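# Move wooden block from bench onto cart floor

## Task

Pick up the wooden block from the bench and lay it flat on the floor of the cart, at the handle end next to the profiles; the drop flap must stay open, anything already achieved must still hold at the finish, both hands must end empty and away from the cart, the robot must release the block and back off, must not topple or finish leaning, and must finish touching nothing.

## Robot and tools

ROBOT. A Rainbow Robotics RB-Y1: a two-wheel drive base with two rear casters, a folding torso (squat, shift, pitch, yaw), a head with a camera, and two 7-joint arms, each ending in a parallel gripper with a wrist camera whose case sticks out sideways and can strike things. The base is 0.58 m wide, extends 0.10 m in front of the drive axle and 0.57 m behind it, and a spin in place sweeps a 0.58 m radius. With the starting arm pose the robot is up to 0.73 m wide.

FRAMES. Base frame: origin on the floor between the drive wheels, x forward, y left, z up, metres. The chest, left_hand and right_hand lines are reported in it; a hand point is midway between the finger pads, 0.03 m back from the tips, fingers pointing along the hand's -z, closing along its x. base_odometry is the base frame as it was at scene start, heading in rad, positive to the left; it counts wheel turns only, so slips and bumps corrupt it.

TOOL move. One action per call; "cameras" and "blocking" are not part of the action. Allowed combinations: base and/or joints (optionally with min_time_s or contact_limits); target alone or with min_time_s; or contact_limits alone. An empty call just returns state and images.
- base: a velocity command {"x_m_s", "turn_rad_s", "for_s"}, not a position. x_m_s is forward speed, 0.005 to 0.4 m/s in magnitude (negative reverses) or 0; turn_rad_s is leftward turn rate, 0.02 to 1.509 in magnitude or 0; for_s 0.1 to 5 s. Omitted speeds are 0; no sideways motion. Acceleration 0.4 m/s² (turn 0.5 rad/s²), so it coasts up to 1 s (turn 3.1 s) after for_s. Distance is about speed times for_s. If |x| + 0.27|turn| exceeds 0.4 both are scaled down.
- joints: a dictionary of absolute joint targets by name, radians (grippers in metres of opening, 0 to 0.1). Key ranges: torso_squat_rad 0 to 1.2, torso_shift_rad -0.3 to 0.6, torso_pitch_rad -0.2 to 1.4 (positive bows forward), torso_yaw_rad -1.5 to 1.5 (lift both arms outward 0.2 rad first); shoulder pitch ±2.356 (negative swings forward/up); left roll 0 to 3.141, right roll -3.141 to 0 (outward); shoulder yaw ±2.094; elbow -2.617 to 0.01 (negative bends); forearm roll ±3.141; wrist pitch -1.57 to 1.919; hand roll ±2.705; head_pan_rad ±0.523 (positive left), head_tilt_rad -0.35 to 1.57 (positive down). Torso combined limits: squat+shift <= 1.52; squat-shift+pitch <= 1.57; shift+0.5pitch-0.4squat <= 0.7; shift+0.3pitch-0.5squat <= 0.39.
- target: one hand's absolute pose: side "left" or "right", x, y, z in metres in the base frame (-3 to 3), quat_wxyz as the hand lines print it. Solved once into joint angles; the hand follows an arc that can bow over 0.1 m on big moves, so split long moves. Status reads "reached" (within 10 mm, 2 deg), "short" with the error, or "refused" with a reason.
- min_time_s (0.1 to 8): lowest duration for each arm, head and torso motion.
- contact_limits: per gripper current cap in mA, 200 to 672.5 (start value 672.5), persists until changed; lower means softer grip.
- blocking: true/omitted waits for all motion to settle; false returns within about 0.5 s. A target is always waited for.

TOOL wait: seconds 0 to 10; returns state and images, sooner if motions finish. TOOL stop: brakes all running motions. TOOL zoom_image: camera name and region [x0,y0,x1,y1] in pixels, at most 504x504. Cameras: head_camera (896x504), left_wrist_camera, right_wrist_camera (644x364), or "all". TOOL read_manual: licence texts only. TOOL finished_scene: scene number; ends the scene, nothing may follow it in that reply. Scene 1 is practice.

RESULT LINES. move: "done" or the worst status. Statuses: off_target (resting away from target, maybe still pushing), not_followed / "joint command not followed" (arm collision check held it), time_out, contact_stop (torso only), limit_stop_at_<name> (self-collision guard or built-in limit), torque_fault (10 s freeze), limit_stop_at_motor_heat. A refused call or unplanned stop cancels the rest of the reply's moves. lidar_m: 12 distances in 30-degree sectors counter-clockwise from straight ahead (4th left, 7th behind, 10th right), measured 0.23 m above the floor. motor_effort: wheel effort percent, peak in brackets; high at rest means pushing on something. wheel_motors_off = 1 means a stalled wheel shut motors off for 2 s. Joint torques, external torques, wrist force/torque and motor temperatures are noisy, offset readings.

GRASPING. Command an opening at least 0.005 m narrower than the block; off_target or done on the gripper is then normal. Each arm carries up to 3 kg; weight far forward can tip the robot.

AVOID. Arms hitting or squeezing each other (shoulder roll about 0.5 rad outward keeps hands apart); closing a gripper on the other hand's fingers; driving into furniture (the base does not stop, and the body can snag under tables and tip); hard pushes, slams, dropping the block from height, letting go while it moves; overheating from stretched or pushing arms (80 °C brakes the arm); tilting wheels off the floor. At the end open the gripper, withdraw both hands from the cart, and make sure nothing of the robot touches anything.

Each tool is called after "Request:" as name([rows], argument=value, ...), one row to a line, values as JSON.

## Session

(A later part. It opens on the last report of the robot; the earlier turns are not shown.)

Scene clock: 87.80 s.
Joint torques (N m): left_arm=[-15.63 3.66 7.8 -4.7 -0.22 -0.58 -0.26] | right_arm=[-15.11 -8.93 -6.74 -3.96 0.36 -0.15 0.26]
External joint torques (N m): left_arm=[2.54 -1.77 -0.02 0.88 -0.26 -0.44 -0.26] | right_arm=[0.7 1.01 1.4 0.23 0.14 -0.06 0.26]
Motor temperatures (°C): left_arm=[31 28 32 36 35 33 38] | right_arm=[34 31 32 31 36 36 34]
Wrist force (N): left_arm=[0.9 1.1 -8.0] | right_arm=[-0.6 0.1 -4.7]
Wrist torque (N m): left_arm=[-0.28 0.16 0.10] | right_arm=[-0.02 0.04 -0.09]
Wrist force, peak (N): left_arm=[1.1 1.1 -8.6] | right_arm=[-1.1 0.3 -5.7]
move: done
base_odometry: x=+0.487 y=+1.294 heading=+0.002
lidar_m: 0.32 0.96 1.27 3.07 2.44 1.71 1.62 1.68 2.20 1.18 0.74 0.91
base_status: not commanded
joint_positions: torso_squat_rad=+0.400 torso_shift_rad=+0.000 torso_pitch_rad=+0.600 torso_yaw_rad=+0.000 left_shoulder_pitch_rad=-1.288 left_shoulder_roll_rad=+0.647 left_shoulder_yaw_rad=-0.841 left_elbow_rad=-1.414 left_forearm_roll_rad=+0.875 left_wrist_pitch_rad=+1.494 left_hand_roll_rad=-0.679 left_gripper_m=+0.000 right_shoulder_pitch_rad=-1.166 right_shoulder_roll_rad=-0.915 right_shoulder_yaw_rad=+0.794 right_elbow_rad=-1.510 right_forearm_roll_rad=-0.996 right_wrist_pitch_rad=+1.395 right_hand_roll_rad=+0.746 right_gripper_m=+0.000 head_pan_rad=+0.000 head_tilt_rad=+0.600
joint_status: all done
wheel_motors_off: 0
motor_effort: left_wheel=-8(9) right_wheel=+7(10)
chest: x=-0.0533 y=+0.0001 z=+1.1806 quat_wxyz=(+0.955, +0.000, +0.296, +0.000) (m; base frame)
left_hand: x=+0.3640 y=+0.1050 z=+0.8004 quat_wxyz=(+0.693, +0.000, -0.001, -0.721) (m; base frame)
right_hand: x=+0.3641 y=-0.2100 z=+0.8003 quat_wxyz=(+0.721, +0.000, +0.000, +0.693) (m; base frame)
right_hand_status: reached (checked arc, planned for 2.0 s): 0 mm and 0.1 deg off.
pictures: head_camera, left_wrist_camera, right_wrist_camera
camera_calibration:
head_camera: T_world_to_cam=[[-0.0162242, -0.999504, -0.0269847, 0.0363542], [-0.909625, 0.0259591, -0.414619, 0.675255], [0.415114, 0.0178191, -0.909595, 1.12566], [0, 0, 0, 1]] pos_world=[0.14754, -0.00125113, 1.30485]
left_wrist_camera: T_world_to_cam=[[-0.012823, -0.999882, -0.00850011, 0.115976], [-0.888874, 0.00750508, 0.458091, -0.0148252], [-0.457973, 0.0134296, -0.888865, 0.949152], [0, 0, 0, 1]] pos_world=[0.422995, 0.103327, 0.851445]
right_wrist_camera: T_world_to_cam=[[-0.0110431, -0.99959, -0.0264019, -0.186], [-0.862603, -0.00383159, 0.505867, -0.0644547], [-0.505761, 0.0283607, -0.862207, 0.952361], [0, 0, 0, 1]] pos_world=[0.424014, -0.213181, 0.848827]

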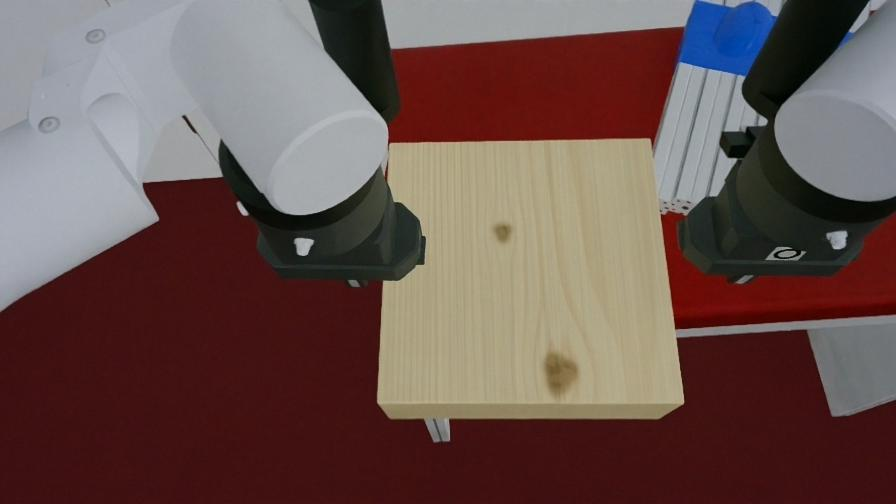

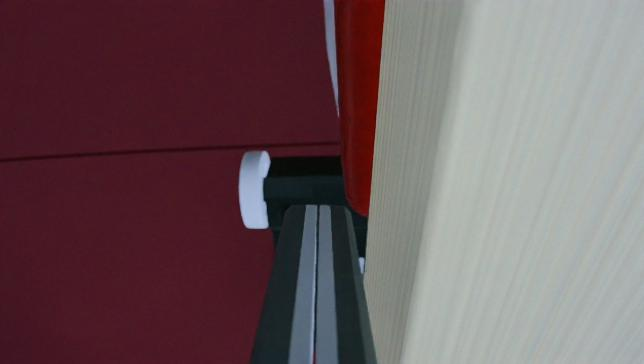

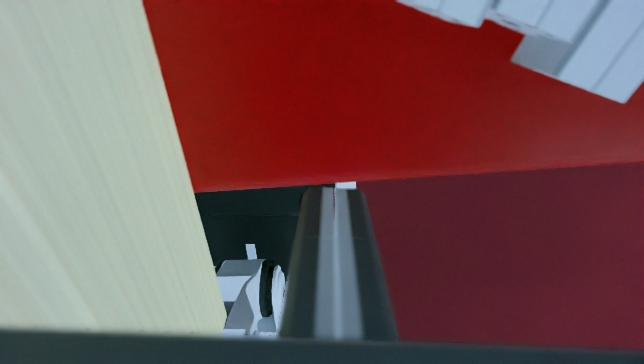

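Request:
move(target={"side":"left","x":0.364,"y":0.078,"z":0.80,"quat_wxyz":[0.6929,0,0,-0.7211]}, cameras=["left_wrist_camera"], min_time_s=1)

Request:
move(target={"side":"right","x":0.364,"y":-0.182,"z":0.80,"quat_wxyz":[0.7211,0,0,0.6929]}, cameras=["right_wrist_camera"], min_time_s=1)

Scene clock: 90.87 s.
Joint torques (N m): left_arm=[-18.42 -1.58 8.16 -6.64 0.68 -2.3 0.22] | right_arm=[-15.24 -8.7 -6.68 -4 0.52 -0.21 0.24]
External joint torques (N m): left_arm=[0.26 -6.05 0.59 -0.93 0.64 -2.16 0.22] | right_arm=[0.56 1.25 1.45 0.19 0.3 -0.13 0.24]
Motor temperatures (°C): left_arm=[31 28 32 36 35 33 38] | right_arm=[34 31 32 31 36 36 34]
Wrist force (N): left_arm=[-8.3 -1.3 -4.8] | right_arm=[-1.0 0.4 -4.6]
Wrist torque (N m): left_arm=[-0.29 0.38 0.16] | right_arm=[-0.03 -0.03 -0.06]
Wrist force, peak (N): left_arm=[-11.9 0.0 -1.9] | right_arm=[-0.5 0.7 -5.3]
move: done
base_odometry: x=+0.487 y=+1.294 heading=+0.002
lidar_m: 0.32 0.96 1.25 3.09 2.44 1.71 1.61 1.68 2.20 1.17 0.74 0.90
base_status: not commanded
joint_positions: torso_squat_rad=+0.400 torso_shift_rad=+0.000 torso_pitch_rad=+0.600 torso_yaw_rad=+0.000 left_shoulder_pitch_rad=-1.328 left_shoulder_roll_rad=+0.575 left_shoulder_yaw_rad=-0.860 left_elbow_rad=-1.358 left_forearm_roll_rad=+0.857 left_wrist_pitch_rad=+1.502 left_hand_roll_rad=-0.653 left_gripper_m=+0.000 right_shoulder_pitch_rad=-1.166 right_shoulder_roll_rad=-0.915 right_shoulder_yaw_rad=+0.794 right_elbow_rad=-1.510 right_forearm_roll_rad=-0.996 right_wrist_pitch_rad=+1.395 right_hand_roll_rad=+0.746 right_gripper_m=+0.000 head_pan_rad=+0.000 head_tilt_rad=+0.600
joint_status: all done
wheel_motors_off: 0
motor_effort: left_wheel=-6(9) right_wheel=+6(9)
chest: x=-0.0533 y=+0.0001 z=+1.1806 quat_wxyz=(+0.955, +0.000, +0.296, +0.000) (m; base frame)
left_hand: x=+0.3642 y=+0.0790 z=+0.8000 quat_wxyz=(+0.693, +0.001, +0.000, -0.721) (m; base frame)
left_hand_status: reached (checked arc, planned for 1.0 s): 1 mm and 0.1 deg off.
right_hand: x=+0.3641 y=-0.2099 z=+0.8003 quat_wxyz=(+0.721, +0.000, +0.000, +0.693) (m; base frame)
pictures: left_wrist_camera
camera_calibration:
left_wrist_camera: T_world_to_cam=[[-0.0117108, -0.999879, -0.0102128, 0.0908647], [-0.888357, 0.00571522, 0.459117, -0.0152249], [-0.459003, 0.0144492, -0.888317, 0.949132], [0, 0, 0, 1]] pos_world=[0.423193, 0.0772265, 0.851048]

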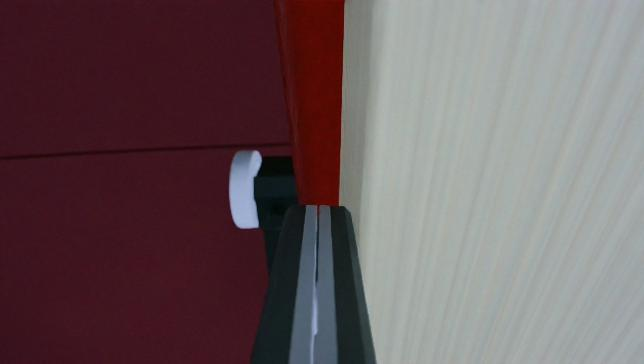

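Scene clock: 92.20 s.
Joint torques (N m): left_arm=[-18.71 -1.51 7.87 -6.59 0.82 -2.27 0.21] | right_arm=[-18.89 -7.37 -6.5 -4.26 0.43 0.14 -0.36]
External joint torques (N m): left_arm=[-0.02 -5.98 0.3 -0.87 0.78 -2.14 0.21] | right_arm=[-2.53 1.5 1.48 0.19 0.21 0.22 -0.36]
Motor temperatures (°C): left_arm=[31 28 32 36 35 33 38] | right_arm=[35 31 32 31 36 36 34]
Wrist force (N): left_arm=[-7.9 -0.7 -4.8] | right_arm=[-1.0 0.3 -4.8]
Wrist torque (N m): left_arm=[-0.37 0.31 0.12] | right_arm=[0.01 0.00 -0.07]
Wrist force, peak (N): left_arm=[-8.1 -1.0 -5.3] | right_arm=[-0.9 0.5 -5.6]
move: done
base_odometry: x=+0.487 y=+1.294 heading=+0.002
lidar_m: 0.32 0.97 1.26 3.07 2.43 1.70 1.61 1.68 2.21 1.18 0.75 0.89
base_status: not commanded
joint_positions: torso_squat_rad=+0.400 torso_shift_rad=+0.000 torso_pitch_rad=+0.600 torso_yaw_rad=+0.000 left_shoulder_pitch_rad=-1.328 left_shoulder_roll_rad=+0.575 left_shoulder_yaw_rad=-0.860 left_elbow_rad=-1.358 left_forearm_roll_rad=+0.857 left_wrist_pitch_rad=+1.502 left_hand_roll_rad=-0.653 left_gripper_m=+0.000 right_shoulder_pitch_rad=-1.201 right_shoulder_roll_rad=-0.852 right_shoulder_yaw_rad=+0.816 right_elbow_rad=-1.499 right_forearm_roll_rad=-0.967 right_wrist_pitch_rad=+1.422 right_hand_roll_rad=+0.696 right_gripper_m=+0.000 head_pan_rad=+0.000 head_tilt_rad=+0.600
joint_status: all done
wheel_motors_off: 0
motor_effort: left_wheel=-6(7) right_wheel=+8(9)
chest: x=-0.0533 y=+0.0001 z=+1.1806 quat_wxyz=(+0.955, +0.000, +0.296, +0.000) (m; base frame)
left_hand: x=+0.3642 y=+0.0790 z=+0.7999 quat_wxyz=(+0.693, +0.001, +0.000, -0.721) (m; base frame)
right_hand: x=+0.3639 y=-0.1822 z=+0.7999 quat_wxyz=(+0.721, +0.000, +0.000, +0.693) (m; base frame)
right_hand_status: reached (checked arc, planned for 1.0 s): 0 mm and 0.0 deg off.
pictures: right_wrist_camera
camera_calibration:
right_wrist_camera: T_world_to_cam=[[-0.0111579, -0.999591, -0.0263379, -0.15823], [-0.862036, -0.00373195, 0.506833, -0.065364], [-0.506724, 0.0283594, -0.861642, 0.951051], [0, 0, 0, 1]] pos_world=[0.423809, -0.185381, 0.848426]

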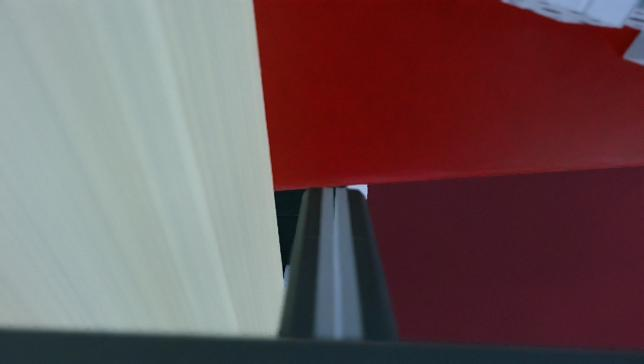

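Request:
move(target={"side":"left","x":0.364,"y":0.09,"z":0.80,"quat_wxyz":[0.6929,0,0,-0.7211]}, cameras=[])

Request:
move(target={"side":"left","x":0.364,"y":0.09,"z":0.812,"quat_wxyz":[0.6929,0,0,-0.7211]}, cameras=[])

Request:
move(target={"side":"left","x":0.364,"y":0.073,"z":0.812,"quat_wxyz":[0.6929,0,0,-0.7211]}, cameras=["left_wrist_camera","head_camera"])

Request:
move(target={"side":"right","x":0.364,"y":-0.177,"z":0.812,"quat_wxyz":[0.7211,0,0,0.6929]}, cameras=["right_wrist_camera"])

Scene clock: 96.07 s.
Joint torques (N m): left_arm=[-16.66 3.11 9.29 -6.41 0.31 -0.7 -0.04] | right_arm=[-18.51 -7.82 -6.76 -4.68 0.29 0.11 -0.29]
External joint torques (N m): left_arm=[1.82 -1.75 1.62 -0.75 0.27 -0.57 -0.04] | right_arm=[-2.15 1.05 1.22 -0.23 0.07 0.2 -0.29]
Motor temperatures (°C): left_arm=[31 28 32 36 35 33 38] | right_arm=[35 31 32 31 36 36 34]
Wrist force (N): left_arm=[1.8 2.1 -7.3] | right_arm=[-0.5 -0.1 -4.9]
Wrist torque (N m): left_arm=[-0.42 0.35 0.10] | right_arm=[0.02 0.04 -0.04]
Wrist force, peak (N): left_arm=[-8.0 -0.9 -5.3] | right_arm=[-1.0 0.3 -5.6]
move: done
base_odometry: x=+0.487 y=+1.294 heading=+0.002
lidar_m: 0.32 0.97 1.25 3.07 2.44 1.70 1.62 1.67 2.21 1.18 0.75 0.91
base_status: not commanded
joint_positions: torso_squat_rad=+0.400 torso_shift_rad=+0.000 torso_pitch_rad=+0.600 torso_yaw_rad=+0.000 left_shoulder_pitch_rad=-1.312 left_shoulder_roll_rad=+0.605 left_shoulder_yaw_rad=-0.853 left_elbow_rad=-1.381 left_forearm_roll_rad=+0.865 left_wrist_pitch_rad=+1.499 left_hand_roll_rad=-0.665 left_gripper_m=+0.000 right_shoulder_pitch_rad=-1.201 right_shoulder_roll_rad=-0.852 right_shoulder_yaw_rad=+0.816 right_elbow_rad=-1.499 right_forearm_roll_rad=-0.967 right_wrist_pitch_rad=+1.422 right_hand_roll_rad=+0.696 right_gripper_m=+0.000 head_pan_rad=+0.000 head_tilt_rad=+0.600
joint_status: all done
wheel_motors_off: 0
motor_effort: left_wheel=-8(8) right_wheel=+8(10)
chest: x=-0.0533 y=+0.0001 z=+1.1806 quat_wxyz=(+0.955, +0.000, +0.296, +0.000) (m; base frame)
left_hand: x=+0.3641 y=+0.0899 z=+0.7999 quat_wxyz=(+0.693, +0.000, +0.001, -0.721) (m; base frame)
left_hand_status: reached (checked arc, planned for 0.2 s): 0 mm and 0.1 deg off.
right_hand: x=+0.3639 y=-0.1822 z=+0.7999 quat_wxyz=(+0.721, +0.000, +0.000, +0.693) (m; base frame)
pictures: none
No camera images: "cameras" was empty.

Scene clock: 96.60 s.
Joint torques (N m): left_arm=[-16.45 4.06 9.44 -5.69 0.05 -0.21 0.04] | right_arm=[-18.24 -8.32 -6.99 -4.77 0.38 0.1 -0.29]
External joint torques (N m): left_arm=[2.07 -0.93 1.59 -0.07 0.01 -0.07 0.04] | right_arm=[-1.89 0.54 0.99 -0.33 0.16 0.19 -0.29]
Motor temperatures (°C): left_arm=[31 28 32 36 35 33 38] | right_arm=[35 31 32 31 36 36 34]
Wrist force (N): left_arm=[1.3 1.6 -7.7] | right_arm=[-1.0 0.3 -5.1]
Wrist torque (N m): left_arm=[-0.32 0.24 0.05] | right_arm=[-0.01 0.01 -0.05]
Wrist force, peak (N): left_arm=[0.4 1.3 -8.8] | right_arm=[-0.5 0.8 -5.6]
move: done
base_odometry: x=+0.487 y=+1.294 heading=+0.002
lidar_m: 0.31 0.96 1.26 3.09 2.45 1.70 1.61 1.68 2.20 1.17 0.75 0.91
base_status: not commanded
joint_positions: torso_squat_rad=+0.400 torso_shift_rad=+0.000 torso_pitch_rad=+0.600 torso_yaw_rad=+0.000 left_shoulder_pitch_rad=-1.320 left_shoulder_roll_rad=+0.620 left_shoulder_yaw_rad=-0.843 left_elbow_rad=-1.418 left_forearm_roll_rad=+0.878 left_wrist_pitch_rad=+1.529 left_hand_roll_rad=-0.652 left_gripper_m=+0.000 right_shoulder_pitch_rad=-1.201 right_shoulder_roll_rad=-0.852 right_shoulder_yaw_rad=+0.816 right_elbow_rad=-1.499 right_forearm_roll_rad=-0.967 right_wrist_pitch_rad=+1.422 right_hand_roll_rad=+0.696 right_gripper_m=+0.000 head_pan_rad=+0.000 head_tilt_rad=+0.600
joint_status: all done
wheel_motors_off: 0
motor_effort: left_wheel=-8(9) right_wheel=+7(9)
chest: x=-0.0533 y=+0.0001 z=+1.1806 quat_wxyz=(+0.955, +0.000, +0.295, +0.000) (m; base frame)
left_hand: x=+0.3643 y=+0.0899 z=+0.8115 quat_wxyz=(+0.693, +0.000, +0.000, -0.721) (m; base frame)
left_hand_status: reached (checked arc, planned for 0.2 s): 1 mm and 0.0 deg off.
right_hand: x=+0.3639 y=-0.1822 z=+0.7999 quat_wxyz=(+0.721, +0.000, +0.000, +0.693) (m; base frame)
pictures: none
No camera images: "cameras" was empty.

Scene clock: 97.17 s.
Joint torques (N m): left_arm=[-17.56 1.63 8.75 -5.67 0.49 -1.1 0.06] | right_arm=[-18.01 -8.11 -6.89 -4.73 0.21 -0.02 -0.3]
External joint torques (N m): left_arm=[1.23 -2.77 1.03 0.04 0.46 -0.99 0.06] | right_arm=[-1.65 0.75 1.09 -0.29 -0.01 0.07 -0.3]
Motor temperatures (°C): left_arm=[31 28 32 36 35 33 38] | right_arm=[35 31 32 31 36 36 34]
Wrist force (N): left_arm=[-0.3 0.7 -7.3] | right_arm=[-1.2 0.6 -4.7]
Wrist torque (N m): left_arm=[-0.24 0.26 0.09] | right_arm=[-0.02 -0.04 -0.04]
Wrist force, peak (N): left_arm=[-11.0 -1.4 -3.2] | right_arm=[-0.6 0.7 -5.3]
move: done
base_odometry: x=+0.487 y=+1.294 heading=+0.002
lidar_m: 0.32 0.97 1.26 3.07 2.43 1.70 1.61 1.68 2.21 1.16 0.75 0.91
base_status: not commanded
joint_positions: torso_squat_rad=+0.400 torso_shift_rad=+0.000 torso_pitch_rad=+0.600 torso_yaw_rad=+0.000 left_shoulder_pitch_rad=-1.343 left_shoulder_roll_rad=+0.579 left_shoulder_yaw_rad=-0.853 left_elbow_rad=-1.392 left_forearm_roll_rad=+0.867 left_wrist_pitch_rad=+1.535 left_hand_roll_rad=-0.632 left_gripper_m=+0.000 right_shoulder_pitch_rad=-1.201 right_shoulder_roll_rad=-0.852 right_shoulder_yaw_rad=+0.816 right_elbow_rad=-1.499 right_forearm_roll_rad=-0.967 right_wrist_pitch_rad=+1.422 right_hand_roll_rad=+0.696 right_gripper_m=+0.000 head_pan_rad=+0.000 head_tilt_rad=+0.600
joint_status: all done
wheel_motors_off: 0
motor_effort: left_wheel=-6(8) right_wheel=+10(10)
chest: x=-0.0533 y=+0.0001 z=+1.1806 quat_wxyz=(+0.955, +0.000, +0.295, +0.000) (m; base frame)
left_hand: x=+0.3637 y=+0.0735 z=+0.8125 quat_wxyz=(+0.693, +0.000, +0.000, -0.721) (m; base frame)
left_hand_status: reached (checked arc, planned for 0.2 s): 1 mm and 0.1 deg off.
right_hand: x=+0.3639 y=-0.1822 z=+0.7999 quat_wxyz=(+0.721, +0.000, +0.000, +0.693) (m; base frame)
pictures: head_camera, left_wrist_camera
camera_calibration:
head_camera: T_world_to_cam=[[-0.0162242, -0.999504, -0.0269847, 0.0363542], [-0.909625, 0.0259591, -0.414619, 0.675255], [0.415114, 0.0178191, -0.909595, 1.12566], [0, 0, 0, 1]] pos_world=[0.14754, -0.00125113, 1.30485]
left_wrist_camera: T_world_to_cam=[[-0.0134069, -0.999874, -0.00852996, 0.0847523], [-0.888805, 0.00800857, 0.458216, -0.0206171], [-0.45809, 0.0137247, -0.8888, 0.960256], [0, 0, 0, 1]] pos_world=[0.422696, 0.0717274, 0.863645]

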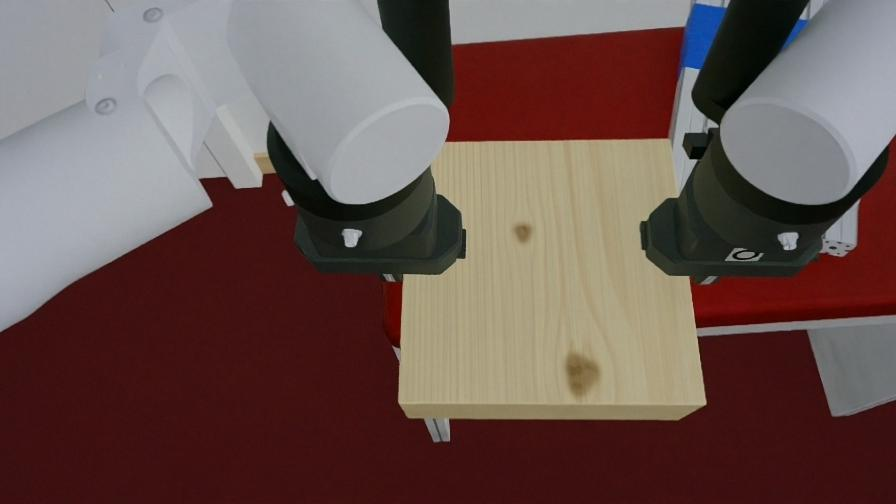

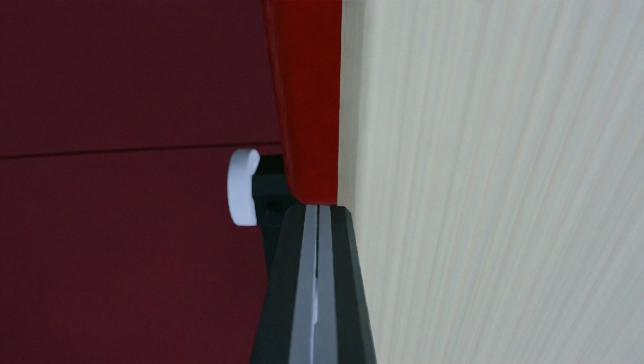

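Scene clock: 97.80 s.
Joint torques (N m): left_arm=[-17.45 2.16 8.4 -5.78 0.33 -0.98 0.14] | right_arm=[-18.19 -9.1 -9.07 -4.83 0.09 0.1 -0.1]
External joint torques (N m): left_arm=[1.34 -2.24 0.68 -0.07 0.3 -0.83 0.14] | right_arm=[-1.7 -0.35 -0.96 -0.39 -0.13 0.19 -0.1]
Motor temperatures (°C): left_arm=[31 28 32 36 35 33 38] | right_arm=[35 31 32 31 36 36 34]
Wrist force (N): left_arm=[-1.6 1.2 -7.3] | right_arm=[-1.4 0.8 -5.3]
Wrist torque (N m): left_arm=[-0.33 0.20 0.10] | right_arm=[-0.10 -0.09 -0.09]
Wrist force, peak (N): left_arm=[-1.0 1.3 -8.4] | right_arm=[-1.0 0.6 -6.0]
move: done
base_odometry: x=+0.487 y=+1.294 heading=+0.002
lidar_m: 0.31 0.97 1.26 3.06 2.44 1.70 1.62 1.68 2.22 1.18 0.74 0.89
base_status: not commanded
joint_positions: torso_squat_rad=+0.400 torso_shift_rad=+0.000 torso_pitch_rad=+0.600 torso_yaw_rad=+0.000 left_shoulder_pitch_rad=-1.343 left_shoulder_roll_rad=+0.578 left_shoulder_yaw_rad=-0.853 left_elbow_rad=-1.392 left_forearm_roll_rad=+0.867 left_wrist_pitch_rad=+1.535 left_hand_roll_rad=-0.632 left_gripper_m=+0.000 right_shoulder_pitch_rad=-1.216 right_shoulder_roll_rad=-0.857 right_shoulder_yaw_rad=+0.810 right_elbow_rad=-1.530 right_forearm_roll_rad=-0.977 right_wrist_pitch_rad=+1.454 right_hand_roll_rad=+0.675 right_gripper_m=+0.000 head_pan_rad=+0.000 head_tilt_rad=+0.600
joint_status: all done
wheel_motors_off: 0
motor_effort: left_wheel=-7(8) right_wheel=+7(9)
chest: x=-0.0533 y=+0.0001 z=+1.1806 quat_wxyz=(+0.955, +0.000, +0.295, +0.000) (m; base frame)
left_hand: x=+0.3637 y=+0.0735 z=+0.8125 quat_wxyz=(+0.693, +0.000, -0.001, -0.721) (m; base frame)
right_hand: x=+0.3640 y=-0.1771 z=+0.8113 quat_wxyz=(+0.721, +0.000, +0.000, +0.693) (m; base frame)
right_hand_status: reached (checked arc, planned for 0.2 s): 1 mm and 0.0 deg off.
pictures: right_wrist_camera
camera_calibration:
right_wrist_camera: T_world_to_cam=[[-0.0102456, -0.999611, -0.0259397, -0.153467], [-0.861886, -0.00432476, 0.507084, -0.071371], [-0.506999, 0.0275524, -0.861506, 0.960547], [0, 0, 0, 1]] pos_world=[0.423911, -0.180182, 0.859727]

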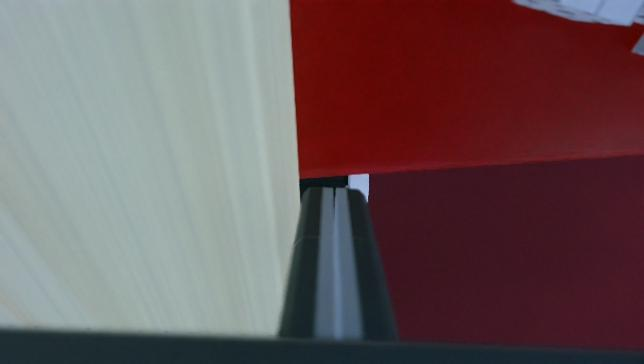

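Request:
move(target={"side":"right","x":0.364,"y":-0.170,"z":0.812,"quat_wxyz":[0.7211,0,0,0.6929]}, cameras=[])

Request:
move(target={"side":"right","x":0.364,"y":-0.165,"z":0.812,"quat_wxyz":[0.7211,0,0,0.6929]}, cameras=[])

Request:
move(target={"side":"left","x":0.364,"y":0.069,"z":0.812,"quat_wxyz":[0.6929,0,0,-0.7211]})

Scene clock: 100.20 s.
Joint torques (N m): left_arm=[-17.07 1.39 8.47 -6.26 0.56 -1.13 0.09] | right_arm=[-19.35 -5.74 -8.02 -6.19 -0.72 -1.33 -0.07]
External joint torques (N m): left_arm=[1.72 -3.01 0.75 -0.55 0.52 -0.99 0.09] | right_arm=[-2.74 2.77 0.06 -1.7 -0.94 -1.25 -0.07]
Motor temperatures (°C): left_arm=[31 28 32 36 35 33 38] | right_arm=[35 31 32 31 36 36 34]
Wrist force (N): left_arm=[-3.4 1.4 -7.2] | right_arm=[-7.5 0.5 -5.1]
Wrist torque (N m): left_arm=[-0.32 0.33 0.14] | right_arm=[0.00 0.09 0.02]
Wrist force, peak (N): left_arm=[-3.2 1.5 -9.2] | right_arm=[-11.0 0.3 -3.4]
move: done
base_odometry: x=+0.487 y=+1.294 heading=+0.002
lidar_m: 0.33 0.96 1.25 3.07 2.44 1.70 1.61 1.67 2.21 1.17 0.75 0.90
base_status: not commanded
joint_positions: torso_squat_rad=+0.400 torso_shift_rad=+0.000 torso_pitch_rad=+0.600 torso_yaw_rad=+0.000 left_shoulder_pitch_rad=-1.343 left_shoulder_roll_rad=+0.579 left_shoulder_yaw_rad=-0.853 left_elbow_rad=-1.391 left_forearm_roll_rad=+0.867 left_wrist_pitch_rad=+1.536 left_hand_roll_rad=-0.632 left_gripper_m=+0.000 right_shoulder_pitch_rad=-1.225 right_shoulder_roll_rad=-0.843 right_shoulder_yaw_rad=+0.815 right_elbow_rad=-1.528 right_forearm_roll_rad=-0.970 right_wrist_pitch_rad=+1.462 right_hand_roll_rad=+0.662 right_gripper_m=+0.000 head_pan_rad=+0.000 head_tilt_rad=+0.600
joint_status: all done
wheel_motors_off: 0
motor_effort: left_wheel=-8(9) right_wheel=+8(10)
chest: x=-0.0533 y=+0.0001 z=+1.1806 quat_wxyz=(+0.955, +0.000, +0.295, +0.000) (m; base frame)
left_hand: x=+0.3637 y=+0.0736 z=+0.8125 quat_wxyz=(+0.693, +0.000, +0.000, -0.721) (m; base frame)
right_hand: x=+0.3639 y=-0.1707 z=+0.8118 quat_wxyz=(+0.721, +0.000, +0.000, +0.693) (m; base frame)
right_hand_status: reached (checked arc, planned for 0.1 s): 1 mm and 0.1 deg off.
pictures: none
No camera images: "cameras" was empty.

Scene clock: 100.83 s.
Joint torques (N m): left_arm=[-18.37 -3.91 8.76 -8.91 2.05 -3.27 0.02] | right_arm=[-21.18 1.57 -7.74 -9.83 -2.65 -4.04 -0.33]
External joint torques (N m): left_arm=[0.42 -8.34 1.04 -3.21 2.01 -3.14 0.02] | right_arm=[-4.47 9.92 0.31 -5.3 -2.87 -3.96 -0.33]
Motor temperatures (°C): left_arm=[31 28 32 36 35 33 38] | right_arm=[35 31 32 31 36 36 34]
Wrist force (N): left_arm=[-13.8 0.0 -6.1] | right_arm=[-20.7 1.5 -1.3]
Wrist torque (N m): left_arm=[-0.11 0.60 0.25] | right_arm=[0.02 0.22 0.10]
Wrist force, peak (N): left_arm=[-18.7 1.4 -6.1] | right_arm=[-27.5 3.8 0.4]
move: done
base_odometry: x=+0.487 y=+1.294 heading=+0.002
lidar_m: 0.32 0.97 1.25 3.08 2.45 1.71 1.61 1.67 2.21 1.18 0.75 0.92
base_status: not commanded
joint_positions: torso_squat_rad=+0.400 torso_shift_rad=+0.000 torso_pitch_rad=+0.600 torso_yaw_rad=+0.000 left_shoulder_pitch_rad=-1.342 left_shoulder_roll_rad=+0.580 left_shoulder_yaw_rad=-0.853 left_elbow_rad=-1.391 left_forearm_roll_rad=+0.866 left_wrist_pitch_rad=+1.536 left_hand_roll_rad=-0.632 left_gripper_m=+0.000 right_shoulder_pitch_rad=-1.231 right_shoulder_roll_rad=-0.832 right_shoulder_yaw_rad=+0.819 right_elbow_rad=-1.523 right_forearm_roll_rad=-0.965 right_wrist_pitch_rad=+1.467 right_hand_roll_rad=+0.654 right_gripper_m=+0.000 head_pan_rad=+0.000 head_tilt_rad=+0.600
joint_status: all done
wheel_motors_off: 0
motor_effort: left_wheel=-8(9) right_wheel=+10(12)
chest: x=-0.0533 y=+0.0000 z=+1.1806 quat_wxyz=(+0.955, +0.000, +0.295, +0.000) (m; base frame)
left_hand: x=+0.3640 y=+0.0746 z=+0.8123 quat_wxyz=(+0.693, +0.001, +0.000, -0.721) (m; base frame)
right_hand: x=+0.3640 y=-0.1672 z=+0.8117 quat_wxyz=(+0.722, -0.001, +0.002, +0.692) (m; base frame)
right_hand_status: reached (checked arc, planned for 0.1 s): 2 mm and 0.3 deg off.
pictures: none
No camera images: "cameras" was empty.

Scene clock: 101.37 s.
Joint torques (N m): left_arm=[-19.47 -12.27 8.7 -11.59 3.89 -7.1 0.09] | right_arm=[-21.57 3.94 -8.47 -11.53 -3.26 -5.05 -0.26]
External joint torques (N m): left_arm=[-0.57 -16.6 1.03 -5.88 3.86 -6.97 0.09] | right_arm=[-4.86 12.31 -0.42 -7.01 -3.49 -4.98 -0.26]
Motor temperatures (°C): left_arm=[31 28 32 36 35 33 38] | right_arm=[35 31 32 31 36 36 34]
Wrist force (N): left_arm=[-30.9 -1.1 2.9] | right_arm=[-24.9 1.6 -2.7]
Wrist torque (N m): left_arm=[-0.28 0.73 0.32] | right_arm=[0.10 0.34 0.17]
Wrist force, peak (N): left_arm=[-35.5 -2.5 3.4] | right_arm=[-27.2 1.6 -4.6]
move: done
base_odometry: x=+0.487 y=+1.294 heading=+0.002
lidar_m: 0.32 0.96 1.26 3.07 2.43 1.71 1.60 1.67 2.21 1.17 0.74 0.90
base_status: not commanded
joint_positions: torso_squat_rad=+0.400 torso_shift_rad=+0.000 torso_pitch_rad=+0.600 torso_yaw_rad=+0.000 left_shoulder_pitch_rad=-1.349 left_shoulder_roll_rad=+0.569 left_shoulder_yaw_rad=-0.856 left_elbow_rad=-1.376 left_forearm_roll_rad=+0.863 left_wrist_pitch_rad=+1.537 left_hand_roll_rad=-0.630 left_gripper_m=+0.000 right_shoulder_pitch_rad=-1.231 right_shoulder_roll_rad=-0.833 right_shoulder_yaw_rad=+0.819 right_elbow_rad=-1.522 right_forearm_roll_rad=-0.965 right_wrist_pitch_rad=+1.467 right_hand_roll_rad=+0.654 right_gripper_m=+0.000 head_pan_rad=+0.000 head_tilt_rad=+0.600
joint_status: all done
wheel_motors_off: 0
motor_effort: left_wheel=-6(9) right_wheel=+9(11)
chest: x=-0.0535 y=+0.0001 z=+1.1807 quat_wxyz=(+0.955, +0.000, +0.295, +0.000) (m; base frame)
left_hand: x=+0.3647 y=+0.0721 z=+0.8119 quat_wxyz=(+0.694, +0.002, +0.002, -0.720) (m; base frame)
left_hand_status: reached (checked arc, planned for 0.1 s): 3 mm and 0.4 deg off.
right_hand: x=+0.3640 y=-0.1676 z=+0.8118 quat_wxyz=(+0.722, -0.002, +0.002, +0.692) (m; base frame)
pictures: head_camera, left_wrist_camera, right_wrist_camera
camera_calibration:
head_camera: T_world_to_cam=[[-0.0162192, -0.999504, -0.0269902, 0.0363602], [-0.909494, 0.0259625, -0.414906, 0.675468], [0.415401, 0.017818, -0.909464, 1.12562], [0, 0, 0, 1]] pos_world=[0.147339, -0.00125111, 1.30495]
left_wrist_camera: T_world_to_cam=[[-0.00920569, -0.999856, -0.0142581, 0.0865213], [-0.888599, 0.00164046, 0.458683, -0.0193558], [-0.458593, 0.0168922, -0.888486, 0.95988], [0, 0, 0, 1]] pos_world=[0.423791, 0.0703261, 0.862951]
right_wrist_camera: T_world_to_cam=[[-0.0137893, -0.999674, -0.0214768, -0.146328], [-0.861872, 0.000993566, 0.507124, -0.0707336], [-0.506938, 0.0255031, -0.861605, 0.960433], [0, 0, 0, 1]] pos_world=[0.423899, -0.170704, 0.860242]

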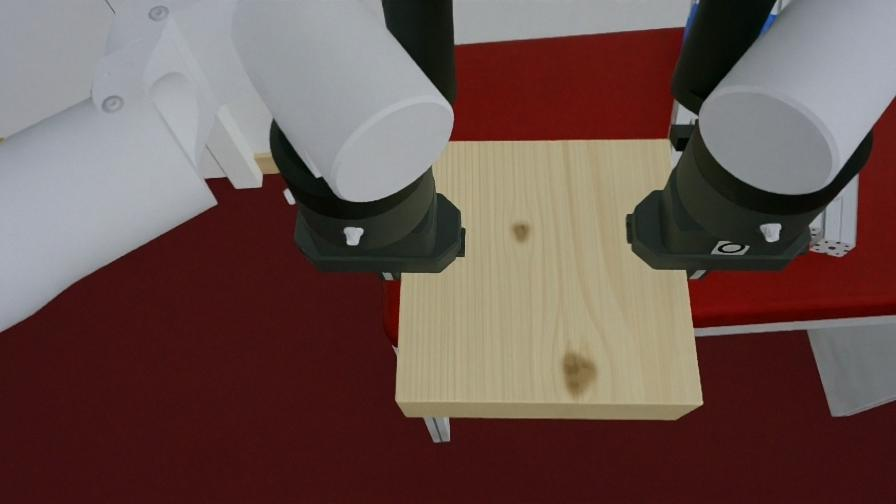

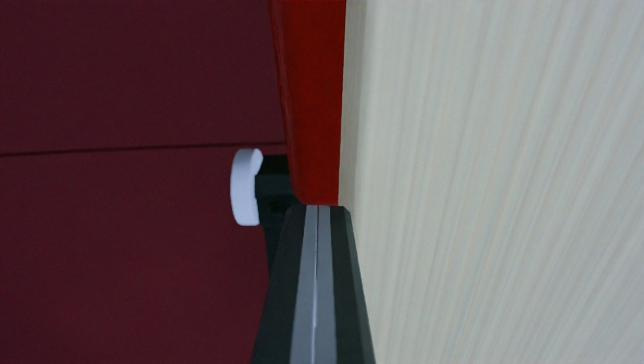

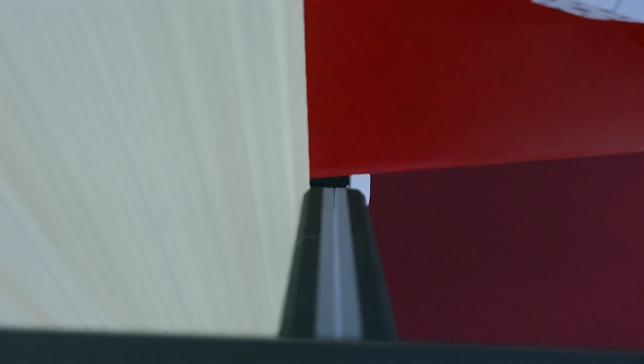

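Request:
move(target={"side":"right","x":0.364,"y":-0.195,"z":0.812,"quat_wxyz":[0.7211,0,0,0.6929]}, cameras=[])

Request:
move(target={"side":"left","x":0.364,"y":0.095,"z":0.812,"quat_wxyz":[0.6929,0,0,-0.7211]}, cameras=[])

Request:
move(joints={"torso_squat_rad":0,"head_tilt_rad":0.7}, cameras=["head_camera"])

Request:
move(target={"side":"left","x":0.364,"y":0.085,"z":0.812,"quat_wxyz":[0.6929,0,0,-0.7211]}, cameras=[])

Request:
move(target={"side":"right","x":0.364,"y":-0.185,"z":0.812,"quat_wxyz":[0.7211,0,0,0.6929]}, cameras=["head_camera"])

Scene clock: 110.77 s.
Joint torques (N m): left_arm=[-18.26 -2.17 8.7 -8.44 1.52 -2.52 -0.07] | right_arm=[-16.36 -8.35 -9.63 -5.53 -0.13 -0.25 -0.13]
External joint torques (N m): left_arm=[0.63 -6.44 1.03 -2.72 1.48 -2.39 -0.07] | right_arm=[-0.21 1.07 -1.42 -1.24 -0.35 -0.17 -0.13]
Motor temperatures (°C): left_arm=[31 28 32 36 35 34 38] | right_arm=[35 31 32 31 36 37 34]
Wrist force (N): left_arm=[-9.2 0.2 -5.6] | right_arm=[-1.0 1.5 -5.6]
Wrist torque (N m): left_arm=[-0.18 0.22 0.14] | right_arm=[-0.16 -0.02 -0.10]
Wrist force, peak (N): left_arm=[-30.8 -1.5 3.1] | right_arm=[-26.0 1.7 -3.5]
move: done
base_odometry: x=+0.487 y=+1.294 heading=+0.002
lidar_m: 0.33 0.97 1.27 3.08 2.44 1.71 1.61 1.68 2.20 1.17 0.75 0.89
base_status: not commanded
joint_positions: torso_squat_rad=+0.400 torso_shift_rad=+0.000 torso_pitch_rad=+0.600 torso_yaw_rad=+0.000 left_shoulder_pitch_rad=-1.350 left_shoulder_roll_rad=+0.566 left_shoulder_yaw_rad=-0.856 left_elbow_rad=-1.377 left_forearm_roll_rad=+0.864 left_wrist_pitch_rad=+1.536 left_hand_roll_rad=-0.630 left_gripper_m=+0.000 right_shoulder_pitch_rad=-1.195 right_shoulder_roll_rad=-0.898 right_shoulder_yaw_rad=+0.798 right_elbow_rad=-1.541 right_forearm_roll_rad=-0.991 right_wrist_pitch_rad=+1.442 right_hand_roll_rad=+0.701 right_gripper_m=+0.000 head_pan_rad=+0.000 head_tilt_rad=+0.600
joint_status: all done
wheel_motors_off: 0
motor_effort: left_wheel=-6(7) right_wheel=+5(9)
chest: x=-0.0534 y=+0.0001 z=+1.1807 quat_wxyz=(+0.955, +0.000, +0.295, +0.000) (m; base frame)
left_hand: x=+0.3642 y=+0.0703 z=+0.8120 quat_wxyz=(+0.693, +0.001, +0.001, -0.721) (m; base frame)
right_hand: x=+0.3640 y=-0.1947 z=+0.8121 quat_wxyz=(+0.721, -0.002, +0.002, +0.693) (m; base frame)
right_hand_status: reached (checked arc, planned for 0.3 s): 0 mm and 0.3 deg off.
pictures: none
No camera images: "cameras" was empty.

Scene clock: 111.60 s.
Joint torques (N m): left_arm=[-16.6 3.25 9.7 -6.3 0.08 -0.62 -0.1] | right_arm=[-16.37 -8.34 -9.7 -5 -0.09 -0.06 0.04]
External joint torques (N m): left_arm=[1.86 -1.88 1.82 -0.71 0.04 -0.48 -0.1] | right_arm=[-0.22 1.07 -1.49 -0.71 -0.32 0.02 0.04]
Motor temperatures (°C): left_arm=[31 28 32 36 35 34 38] | right_arm=[35 31 32 31 36 37 34]
Wrist force (N): left_arm=[0.9 0.3 -7.5] | right_arm=[-0.1 1.1 -4.9]
Wrist torque (N m): left_arm=[-0.19 0.22 0.10] | right_arm=[-0.13 0.07 -0.07]
Wrist force, peak (N): left_arm=[-9.7 -1.1 -4.6] | right_arm=[-0.4 1.2 -5.2]
move: done
base_odometry: x=+0.487 y=+1.294 heading=+0.002
lidar_m: 0.32 0.96 1.25 3.07 2.45 1.71 1.62 1.67 2.21 1.18 0.75 0.91
base_status: not commanded
joint_positions: torso_squat_rad=+0.400 torso_shift_rad=+0.000 torso_pitch_rad=+0.600 torso_yaw_rad=+0.000 left_shoulder_pitch_rad=-1.315 left_shoulder_roll_rad=+0.631 left_shoulder_yaw_rad=-0.841 left_elbow_rad=-1.424 left_forearm_roll_rad=+0.881 left_wrist_pitch_rad=+1.531 left_hand_roll_rad=-0.655 left_gripper_m=+0.000 right_shoulder_pitch_rad=-1.195 right_shoulder_roll_rad=-0.898 right_shoulder_yaw_rad=+0.798 right_elbow_rad=-1.541 right_forearm_roll_rad=-0.991 right_wrist_pitch_rad=+1.442 right_hand_roll_rad=+0.701 right_gripper_m=+0.000 head_pan_rad=+0.000 head_tilt_rad=+0.600
joint_status: all done
wheel_motors_off: 0
motor_effort: left_wheel=-7(8) right_wheel=+9(9)
chest: x=-0.0534 y=+0.0001 z=+1.1807 quat_wxyz=(+0.955, +0.000, +0.295, +0.000) (m; base frame)
left_hand: x=+0.3640 y=+0.0945 z=+0.8117 quat_wxyz=(+0.693, +0.001, +0.002, -0.721) (m; base frame)
left_hand_status: reached (checked arc, planned for 0.3 s): 1 mm and 0.3 deg off.
right_hand: x=+0.3640 y=-0.1947 z=+0.8121 quat_wxyz=(+0.721, -0.002, +0.002, +0.693) (m; base frame)
pictures: none
No camera images: "cameras" was empty.

Scene clock: 113.70 s.
Joint torques (N m): left_arm=[-16.67 3.35 9.67 -6.16 0.1 -0.58 -0.19] | right_arm=[-15.88 -8.79 -9.57 -4.83 0 -0.18 0.04]
External joint torques (N m): left_arm=[1.78 -1.78 1.79 -0.57 0.06 -0.45 -0.19] | right_arm=[0.27 0.62 -1.36 -0.54 -0.22 -0.11 0.04]
Motor temperatures (°C): left_arm=[31 28 32 36 35 33 38] | right_arm=[35 31 32 31 36 37 34]
Wrist force (N): left_arm=[-0.1 0.6 -7.0] | right_arm=[0.0 0.7 -5.0]
Wrist torque (N m): left_arm=[-0.21 0.09 0.06] | right_arm=[-0.06 0.11 -0.10]
Wrist force, peak (N): left_arm=[0.3 1.5 -8.6] | right_arm=[-0.6 1.2 -5.6]
move: done
base_odometry: x=+0.487 y=+1.294 heading=+0.002
lidar_m: 0.32 0.96 1.27 3.08 2.43 1.70 1.61 1.68 2.22 1.19 0.74 0.90
base_status: not commanded
joint_positions: torso_squat_rad=+0.000 torso_shift_rad=+0.000 torso_pitch_rad=+0.600 torso_yaw_rad=+0.000 left_shoulder_pitch_rad=-1.315 left_shoulder_roll_rad=+0.631 left_shoulder_yaw_rad=-0.841 left_elbow_rad=-1.424 left_forearm_roll_rad=+0.881 left_wrist_pitch_rad=+1.531 left_hand_roll_rad=-0.655 left_gripper_m=+0.000 right_shoulder_pitch_rad=-1.195 right_shoulder_roll_rad=-0.898 right_shoulder_yaw_rad=+0.798 right_elbow_rad=-1.541 right_forearm_roll_rad=-0.991 right_wrist_pitch_rad=+1.442 right_hand_roll_rad=+0.701 right_gripper_m=+0.000 head_pan_rad=+0.000 head_tilt_rad=+0.700
joint_status: all done
wheel_motors_off: 0
motor_effort: left_wheel=-7(9) right_wheel=+7(10)
chest: x=-0.0532 y=+0.0001 z=+1.2359 quat_wxyz=(+0.955, +0.000, +0.296, +0.000) (m; base frame)
left_hand: x=+0.3641 y=+0.0945 z=+0.8667 quat_wxyz=(+0.693, +0.001, +0.002, -0.721) (m; base frame)
right_hand: x=+0.3640 y=-0.1947 z=+0.8671 quat_wxyz=(+0.721, -0.002, +0.002, +0.693) (m; base frame)
pictures: head_camera
camera_calibration:
head_camera: T_world_to_cam=[[-0.0188411, -0.999504, -0.0252286, 0.0356112], [-0.946509, 0.0259604, -0.32163, 0.572006], [0.322126, 0.0178192, -0.946529, 1.23435], [0, 0, 0, 1]] pos_world=[0.144464, -0.00125112, 1.35322]

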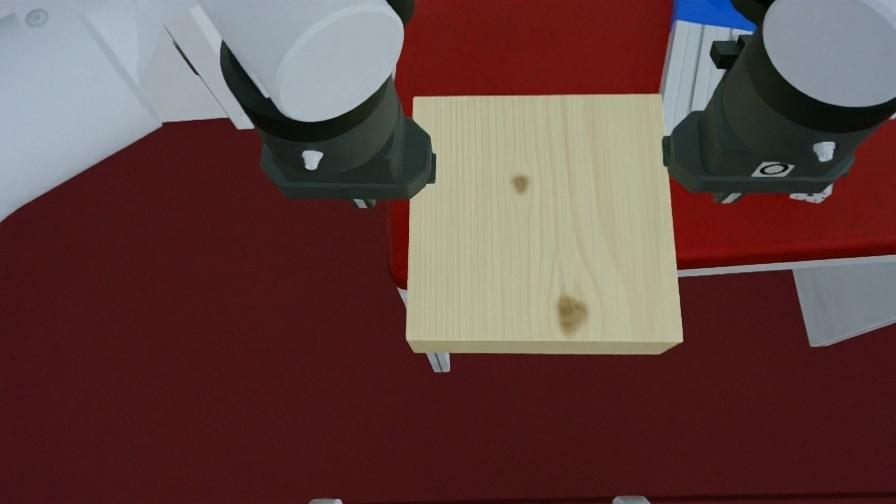

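Scene clock: 114.57 s.
Joint torques (N m): left_arm=[-16.43 3.52 7.82 -5.29 -0.11 -0.22 -0.17] | right_arm=[-16.25 -8.88 -9.69 -4.63 0.01 -0.11 -0.04]
External joint torques (N m): left_arm=[2.01 -0.68 1.01 0.44 -0.15 -0.08 -0.17] | right_arm=[-0.1 0.53 -1.48 -0.34 -0.21 -0.03 -0.04]
Motor temperatures (°C): left_arm=[31 28 32 36 35 33 38] | right_arm=[35 31 32 31 36 37 34]
Wrist force (N): left_arm=[-0.4 0.8 -7.3] | right_arm=[-0.9 1.1 -5.4]
Wrist torque (N m): left_arm=[-0.26 0.08 0.10] | right_arm=[-0.09 -0.01 -0.09]
Wrist force, peak (N): left_arm=[0.1 0.6 -9.3] | right_arm=[-0.5 1.7 -5.8]
move: done
base_odometry: x=+0.487 y=+1.294 heading=+0.002
lidar_m: 0.32 0.96 1.26 3.08 2.44 1.71 1.61 1.69 2.19 1.17 0.75 0.91
base_status: not commanded
joint_positions: torso_squat_rad=+0.000 torso_shift_rad=+0.000 torso_pitch_rad=+0.600 torso_yaw_rad=+0.000 left_shoulder_pitch_rad=-1.294 left_shoulder_roll_rad=+0.525 left_shoulder_yaw_rad=-0.883 left_elbow_rad=-1.209 left_forearm_roll_rad=+0.819 left_wrist_pitch_rad=+1.379 left_hand_roll_rad=-0.723 left_gripper_m=+0.000 right_shoulder_pitch_rad=-1.195 right_shoulder_roll_rad=-0.897 right_shoulder_yaw_rad=+0.798 right_elbow_rad=-1.541 right_forearm_roll_rad=-0.991 right_wrist_pitch_rad=+1.442 right_hand_roll_rad=+0.701 right_gripper_m=+0.000 head_pan_rad=+0.000 head_tilt_rad=+0.700
joint_status: all done
wheel_motors_off: 0
motor_effort: left_wheel=-8(9) right_wheel=+8(10)
chest: x=-0.0533 y=+0.0001 z=+1.2359 quat_wxyz=(+0.955, +0.000, +0.296, +0.000) (m; base frame)
left_hand: x=+0.3640 y=+0.0849 z=+0.8122 quat_wxyz=(+0.693, +0.000, +0.000, -0.721) (m; base frame)
left_hand_status: reached (checked arc, planned for 0.5 s): 0 mm and 0.0 deg off.
right_hand: x=+0.3640 y=-0.1946 z=+0.8672 quat_wxyz=(+0.721, -0.002, +0.002, +0.693) (m; base frame)
pictures: none
No camera images: "cameras" was empty.

Scene clock: 115.43 s.
Joint torques (N m): left_arm=[-16.47 2.9 7.57 -5.49 -0.09 -0.32 -0.29] | right_arm=[-16.51 -8.68 -6.53 -4.59 0.28 0.07 0.07]
External joint torques (N m): left_arm=[1.98 -1.31 0.76 0.24 -0.13 -0.17 -0.29] | right_arm=[-0.23 -0.16 0.73 -0.09 0.07 0.16 0.07]
Motor temperatures (°C): left_arm=[31 28 32 36 35 33 38] | right_arm=[35 31 32 31 36 37 34]
Wrist force (N): left_arm=[-0.2 0.8 -7.7] | right_arm=[-0.5 1.1 -4.8]
Wrist torque (N m): left_arm=[-0.27 0.06 0.09] | right_arm=[-0.14 0.04 -0.07]
Wrist force, peak (N): left_arm=[-0.5 0.2 -8.5] | right_arm=[-0.3 1.7 -6.3]
move: done
base_odometry: x=+0.487 y=+1.294 heading=+0.002
lidar_m: 0.32 0.97 1.27 3.08 2.44 1.71 1.62 1.68 2.22 1.17 0.75 0.91
base_status: not commanded
joint_positions: torso_squat_rad=+0.000 torso_shift_rad=+0.000 torso_pitch_rad=+0.600 torso_yaw_rad=+0.000 left_shoulder_pitch_rad=-1.294 left_shoulder_roll_rad=+0.525 left_shoulder_yaw_rad=-0.883 left_elbow_rad=-1.209 left_forearm_roll_rad=+0.819 left_wrist_pitch_rad=+1.379 left_hand_roll_rad=-0.723 left_gripper_m=+0.000 right_shoulder_pitch_rad=-1.177 right_shoulder_roll_rad=-0.780 right_shoulder_yaw_rad=+0.844 right_elbow_rad=-1.346 right_forearm_roll_rad=-0.922 right_wrist_pitch_rad=+1.315 right_hand_roll_rad=+0.762 right_gripper_m=+0.000 head_pan_rad=+0.000 head_tilt_rad=+0.700
joint_status: all done
wheel_motors_off: 0
motor_effort: left_wheel=-9(9) right_wheel=+8(12)
chest: x=-0.0533 y=+0.0001 z=+1.2359 quat_wxyz=(+0.955, +0.000, +0.296, +0.000) (m; base frame)
left_hand: x=+0.3641 y=+0.0849 z=+0.8122 quat_wxyz=(+0.693, +0.000, +0.000, -0.721) (m; base frame)
right_hand: x=+0.3640 y=-0.1849 z=+0.8120 quat_wxyz=(+0.721, +0.000, +0.000, +0.693) (m; base frame)
right_hand_status: reached (checked arc, planned for 0.5 s): 0 mm and 0.0 deg off.
pictures: head_camera
camera_calibration:
head_camera: T_world_to_cam=[[-0.0189344, -0.999502, -0.0252601, 0.0356658], [-0.946477, 0.0260605, -0.321716, 0.572023], [0.322214, 0.0178166, -0.946499, 1.23433], [0, 0, 0, 1]] pos_world=[0.144363, -0.00125082, 1.35322]

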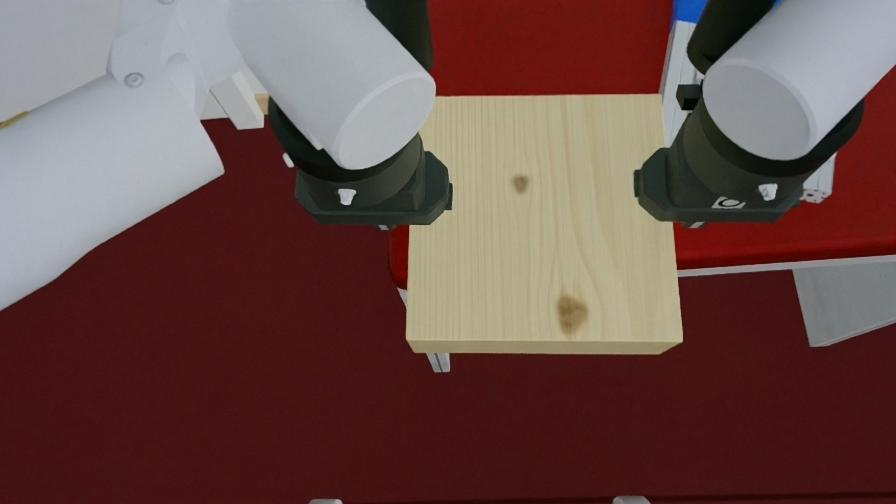

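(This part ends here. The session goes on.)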